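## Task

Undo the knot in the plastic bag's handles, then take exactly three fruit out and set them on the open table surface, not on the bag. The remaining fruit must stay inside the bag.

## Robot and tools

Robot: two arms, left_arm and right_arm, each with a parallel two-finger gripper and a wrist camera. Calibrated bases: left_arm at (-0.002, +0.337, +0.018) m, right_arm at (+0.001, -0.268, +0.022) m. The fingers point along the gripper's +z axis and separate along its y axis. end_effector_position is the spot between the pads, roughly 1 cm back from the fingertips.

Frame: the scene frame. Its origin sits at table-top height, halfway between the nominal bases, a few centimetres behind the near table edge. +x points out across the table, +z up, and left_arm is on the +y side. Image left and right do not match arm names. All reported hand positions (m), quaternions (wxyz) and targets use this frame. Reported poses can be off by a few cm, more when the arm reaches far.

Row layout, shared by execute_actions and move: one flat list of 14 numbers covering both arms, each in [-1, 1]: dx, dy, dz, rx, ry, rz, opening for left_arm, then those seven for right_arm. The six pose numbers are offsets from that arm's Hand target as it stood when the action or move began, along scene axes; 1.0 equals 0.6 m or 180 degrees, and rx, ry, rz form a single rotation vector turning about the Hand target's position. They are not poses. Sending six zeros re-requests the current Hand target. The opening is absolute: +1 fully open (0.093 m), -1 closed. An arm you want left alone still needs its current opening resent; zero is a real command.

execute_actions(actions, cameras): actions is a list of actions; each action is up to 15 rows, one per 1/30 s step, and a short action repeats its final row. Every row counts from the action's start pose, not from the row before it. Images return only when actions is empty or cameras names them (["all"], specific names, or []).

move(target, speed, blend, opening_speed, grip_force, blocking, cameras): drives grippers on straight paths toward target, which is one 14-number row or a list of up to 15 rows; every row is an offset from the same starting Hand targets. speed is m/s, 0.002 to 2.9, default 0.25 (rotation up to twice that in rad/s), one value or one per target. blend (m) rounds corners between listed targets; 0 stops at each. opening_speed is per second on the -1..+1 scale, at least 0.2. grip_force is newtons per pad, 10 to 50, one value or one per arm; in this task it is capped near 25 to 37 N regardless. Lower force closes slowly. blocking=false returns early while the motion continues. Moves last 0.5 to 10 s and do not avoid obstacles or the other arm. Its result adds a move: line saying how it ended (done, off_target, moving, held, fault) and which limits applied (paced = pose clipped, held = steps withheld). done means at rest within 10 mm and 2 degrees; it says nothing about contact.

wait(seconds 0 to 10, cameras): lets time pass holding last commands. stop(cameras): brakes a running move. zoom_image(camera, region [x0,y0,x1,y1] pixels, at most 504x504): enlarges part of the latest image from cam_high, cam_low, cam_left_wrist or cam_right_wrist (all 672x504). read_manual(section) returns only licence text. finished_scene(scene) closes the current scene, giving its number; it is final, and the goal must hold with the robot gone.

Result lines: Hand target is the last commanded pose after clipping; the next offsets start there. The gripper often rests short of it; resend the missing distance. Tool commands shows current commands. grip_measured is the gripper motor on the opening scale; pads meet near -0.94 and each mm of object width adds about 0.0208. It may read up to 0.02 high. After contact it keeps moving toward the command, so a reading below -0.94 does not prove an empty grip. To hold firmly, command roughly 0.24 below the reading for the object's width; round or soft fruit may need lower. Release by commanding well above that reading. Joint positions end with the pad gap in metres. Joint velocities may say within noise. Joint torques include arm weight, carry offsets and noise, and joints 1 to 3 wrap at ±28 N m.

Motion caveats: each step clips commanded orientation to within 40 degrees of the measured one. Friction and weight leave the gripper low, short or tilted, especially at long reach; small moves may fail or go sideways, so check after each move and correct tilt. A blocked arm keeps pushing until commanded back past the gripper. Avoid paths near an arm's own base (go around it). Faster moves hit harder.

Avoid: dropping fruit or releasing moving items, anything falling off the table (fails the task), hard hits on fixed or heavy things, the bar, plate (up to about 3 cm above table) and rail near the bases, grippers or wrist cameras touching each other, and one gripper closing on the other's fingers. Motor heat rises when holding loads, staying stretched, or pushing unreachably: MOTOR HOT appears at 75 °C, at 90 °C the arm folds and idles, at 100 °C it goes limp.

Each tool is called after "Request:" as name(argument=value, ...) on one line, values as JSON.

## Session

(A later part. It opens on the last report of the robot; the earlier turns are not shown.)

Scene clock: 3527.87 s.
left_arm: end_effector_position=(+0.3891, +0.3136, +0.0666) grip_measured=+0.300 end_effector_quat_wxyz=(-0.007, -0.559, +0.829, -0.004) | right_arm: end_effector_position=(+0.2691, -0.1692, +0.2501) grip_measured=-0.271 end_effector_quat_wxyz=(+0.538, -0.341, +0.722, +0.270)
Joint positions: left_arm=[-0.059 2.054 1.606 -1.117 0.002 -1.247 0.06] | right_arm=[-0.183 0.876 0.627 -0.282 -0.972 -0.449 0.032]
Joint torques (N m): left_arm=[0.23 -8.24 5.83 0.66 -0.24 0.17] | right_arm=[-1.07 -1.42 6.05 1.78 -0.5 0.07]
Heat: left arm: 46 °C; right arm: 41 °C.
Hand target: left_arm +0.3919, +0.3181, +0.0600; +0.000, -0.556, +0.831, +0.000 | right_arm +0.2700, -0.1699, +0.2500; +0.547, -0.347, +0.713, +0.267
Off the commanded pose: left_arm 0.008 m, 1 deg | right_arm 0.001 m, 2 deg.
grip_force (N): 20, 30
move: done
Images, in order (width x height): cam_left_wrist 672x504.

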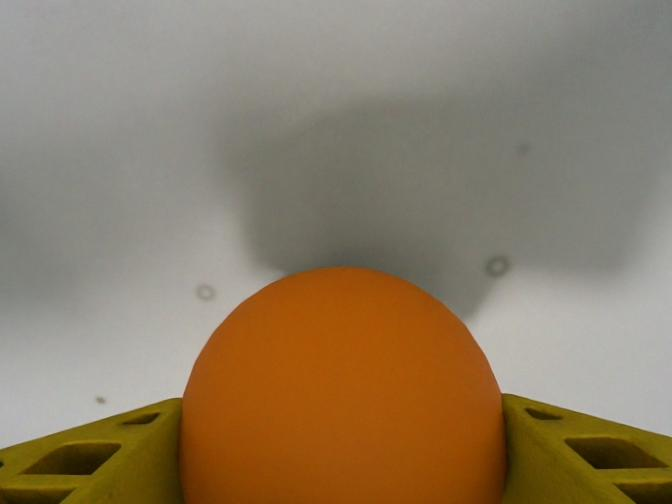

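Request:
move(target=[0, 0, -0.0217, 0, 0, 0, 0.28, 0, 0, 0, 0, 0, 0, -0.274], speed=0.025)

Request:
move(target=[0, 0, -0.0117, 0, 0, 0, 0.28, 0, 0, 0, 0, 0, 0, -0.274], speed=0.02, cameras=["cam_left_wrist", "cam_low"])

Scene clock: 3530.93 s.
left_arm: end_effector_position=(+0.3898, +0.3134, +0.0546) grip_measured=+0.300 end_effector_quat_wxyz=(-0.005, -0.559, +0.829, -0.005) | right_arm: end_effector_position=(+0.2691, -0.1692, +0.2501) grip_measured=-0.271 end_effector_quat_wxyz=(+0.538, -0.341, +0.722, +0.270)
Joint positions: left_arm=[-0.059 2.065 1.574 -1.071 0.002 -1.247 0.06] | right_arm=[-0.183 0.876 0.627 -0.282 -0.972 -0.449 0.032]
Joint torques (N m): left_arm=[0.25 -8.08 5.68 0.62 -0.24 0.17] | right_arm=[-1.18 -1.54 6.04 1.73 -0.54 0.02]
Heat: left arm: 46 °C; right arm: 41 °C.
Hand target: left_arm +0.3920, +0.3181, +0.0471; +0.000, -0.556, +0.831, +0.000 | right_arm +0.2700, -0.1699, +0.2500; +0.547, -0.347, +0.713, +0.267
Off the commanded pose: left_arm 0.009 m, 1 deg | right_arm 0.001 m, 2 deg.
grip_force (N): 20, 30
move: done

Scene clock: 3531.63 s.
left_arm: end_effector_position=(+0.3893, +0.3134, +0.0494) grip_measured=+0.300 end_effector_quat_wxyz=(-0.006, -0.559, +0.829, -0.005) | right_arm: end_effector_position=(+0.2691, -0.1692, +0.2501) grip_measured=-0.271 end_effector_quat_wxyz=(+0.538, -0.341, +0.722, +0.270)
Joint positions: left_arm=[-0.059 2.07 1.56 -1.053 0.002 -1.246 0.06] | right_arm=[-0.183 0.876 0.627 -0.282 -0.972 -0.449 0.032]
Joint torques (N m): left_arm=[0.28 -7.98 5.34 0.69 -0.22 0.16] | right_arm=[-1.07 -1.42 5.98 1.74 -0.5 0.04]
Heat: left arm: 46 °C; right arm: 41 °C.
Hand target: left_arm +0.3919, +0.3181, +0.0400; +0.000, -0.556, +0.831, +0.000 | right_arm +0.2700, -0.1699, +0.2500; +0.547, -0.347, +0.713, +0.267
Off the commanded pose: left_arm 0.011 m, 1 deg | right_arm 0.001 m, 2 deg.
grip_force (N): 20, 30
move: off_target (left_arm)
Images, in order (width x height): cam_low 672x504, cam_left_wrist 672x504.

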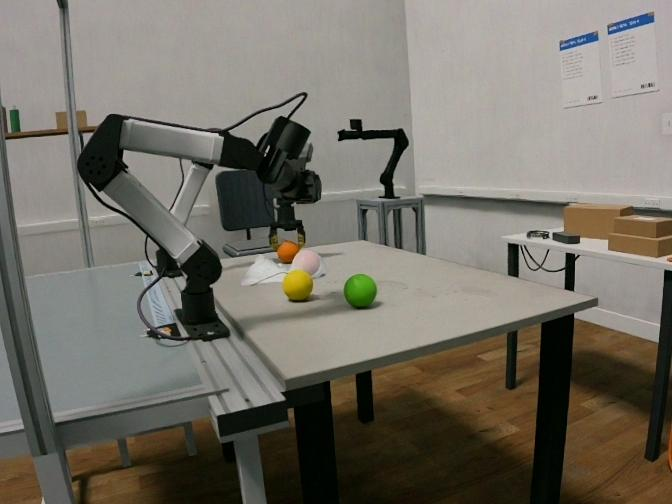

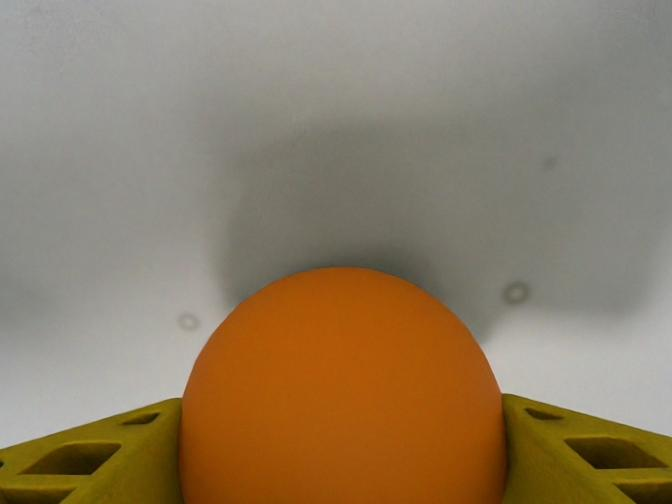

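Request:
move(target=[[0, 0, 0.01, 0, 0, 0, 0.28, 0, 0, 0, 0, 0, 0, -0.274], [0, 0, 0.01, 0, 0, 0, 0.86, 0, 0, 0, 0, 0, 0, -0.274]], speed=0.03, opening_speed=0.35, cameras=["cam_left_wrist"])

Scene clock: 3537.77 s.
left_arm: end_effector_position=(+0.3893, +0.3134, +0.0494) grip_measured=+0.858 end_effector_quat_wxyz=(-0.006, -0.559, +0.829, -0.005) | right_arm: end_effector_position=(+0.2691, -0.1692, +0.2501) grip_measured=-0.271 end_effector_quat_wxyz=(+0.538, -0.341, +0.722, +0.270)
Joint positions: left_arm=[-0.059 2.07 1.56 -1.053 0.002 -1.246 0.086] | right_arm=[-0.183 0.876 0.627 -0.282 -0.972 -0.449 0.032]
Joint torques (N m): left_arm=[0.31 -8.38 6.69 0.52 -0.24 0.17] | right_arm=[-1.16 -1.51 6.01 1.75 -0.49 0]
Heat: left arm: 45 °C; right arm: 41 °C.
Hand target: left_arm +0.3919, +0.3181, +0.0460; +0.000, -0.556, +0.831, +0.000 | right_arm +0.2700, -0.1699, +0.2500; +0.547, -0.347, +0.713, +0.267
Off the commanded pose: left_arm 0.006 m, 1 deg | right_arm 0.001 m, 2 deg.
grip_force (N): 20, 30
move: done
Images, in order (width x height): cam_left_wrist 672x504.

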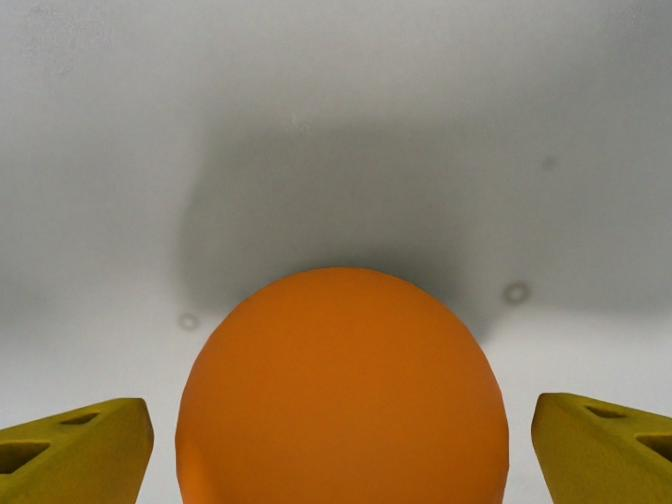

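Request:
move(target=[0, 0, 0.25, 0, 0, 0, 0.86, 0, 0, 0, 0, 0, 0, -0.274], speed=0.12, cameras=["cam_left_wrist", "cam_right_wrist", "cam_low"])

Scene clock: 3544.37 s.
left_arm: end_effector_position=(+0.3971, +0.3145, +0.1805) grip_measured=+0.858 end_effector_quat_wxyz=(+0.007, -0.559, +0.829, -0.015) | right_arm: end_effector_position=(+0.2691, -0.1692, +0.2501) grip_measured=-0.271 end_effector_quat_wxyz=(+0.538, -0.341, +0.722, +0.270)
Joint positions: left_arm=[-0.059 2.056 2.065 -1.539 0.002 -1.246 0.086] | right_arm=[-0.183 0.876 0.627 -0.282 -0.972 -0.449 0.032]
Joint torques (N m): left_arm=[-0.09 -11 8.36 0.11 -0.22 0.12] | right_arm=[-1.25 -1.39 6.05 1.77 -0.5 0.02]
Heat: left arm: 45 °C; right arm: 41 °C.
Hand target: left_arm +0.3919, +0.3180, +0.1959; +0.000, -0.556, +0.831, +0.000 | right_arm +0.2700, -0.1699, +0.2500; +0.547, -0.347, +0.713, +0.267
Off the commanded pose: left_arm 0.017 m, 2 deg | right_arm 0.001 m, 2 deg.
joint sent to its limit (left arm) — joint 4 (wrist pitch), lower limit. The joint targets are off in orientation, not in position.
grip_force (N): 20, 30
move: off_target (left_arm)
Images, in order (width x height): cam_low 672x504, cam_left_wrist 672x504, cam_right_wrist 672x504.

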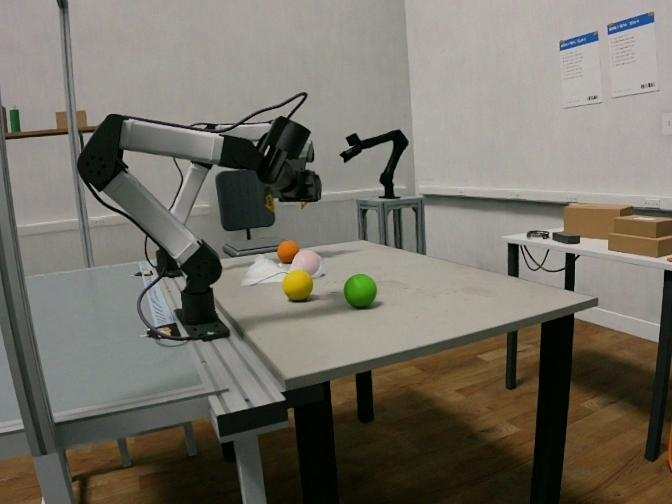

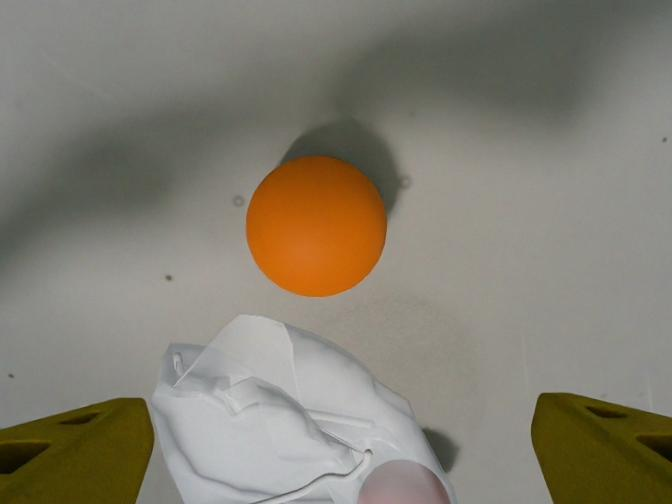

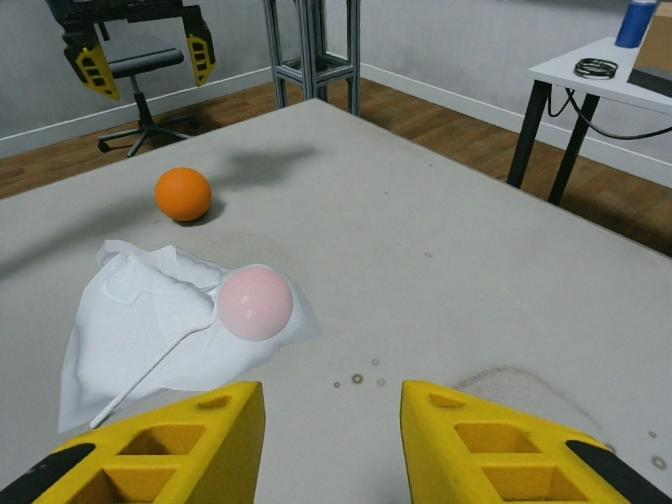

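Request:
move(target=[-0.2365, 0.02, 0.09, 0, -0.1667, 0, 0.86, 0, 0, 0, 0, 0, 0, -0.274], speed=0.2, cameras=["all"])

Scene clock: 3550.60 s.
left_arm: end_effector_position=(+0.2426, +0.3291, +0.2493) grip_measured=+0.858 end_effector_quat_wxyz=(+0.197, -0.545, +0.803, -0.142) | right_arm: end_effector_position=(+0.2691, -0.1692, +0.2501) grip_measured=-0.271 end_effector_quat_wxyz=(+0.538, -0.341, +0.722, +0.270)
Joint positions: left_arm=[-0.062 1.072 1.244 -1.24 -0.027 -1.246 0.086] | right_arm=[-0.183 0.876 0.627 -0.282 -0.972 -0.449 0.032]
Joint torques (N m): left_arm=[-0.79 -2.02 6.13 1.81 -0.29 0.2] | right_arm=[-1.18 -1.46 6 1.73 -0.51 0.03]
Motor temperatures (°C): left_arm=[22 41 45 32 22 24 22] | right_arm=[24 34 39 41 25 26 24]
Heat: left arm: 45 °C; right arm: 41 °C.
Hand target: left_arm +0.2500, +0.3300, +0.2500; +0.215, -0.537, +0.803, -0.144 | right_arm +0.2700, -0.1699, +0.2500; +0.547, -0.347, +0.713, +0.267
Off the commanded pose: left_arm 0.008 m, 2 deg | right_arm 0.001 m, 2 deg.
grip_force (N): 20, 30
move: done

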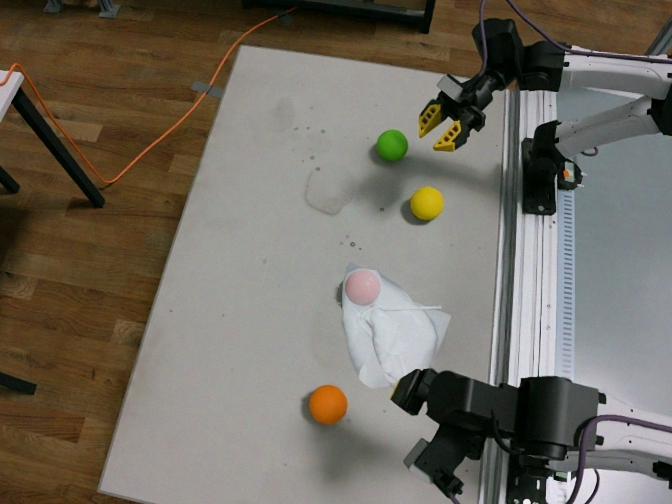

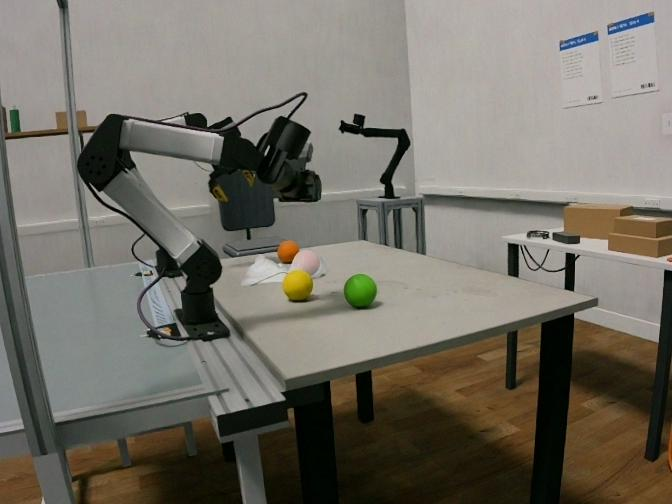

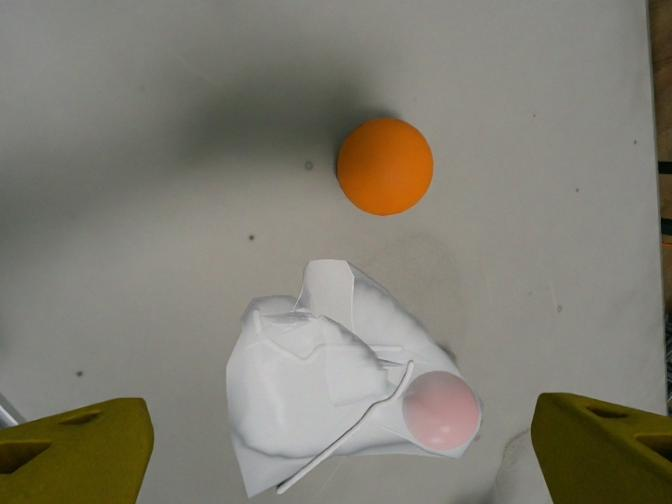

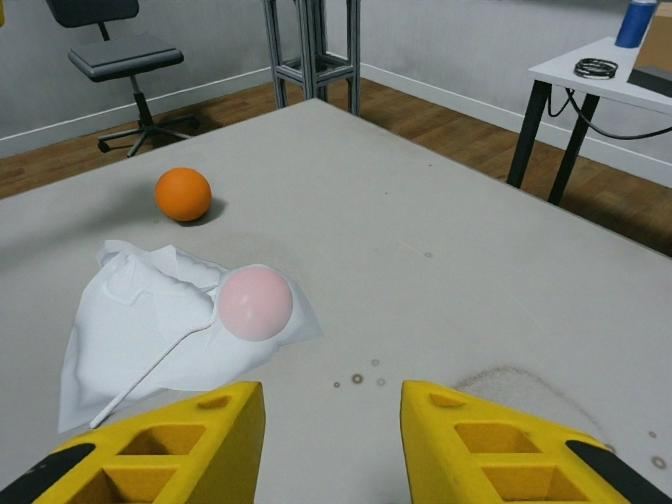

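Request:
finished_scene(scene=1)

The scene is finished: the task was done.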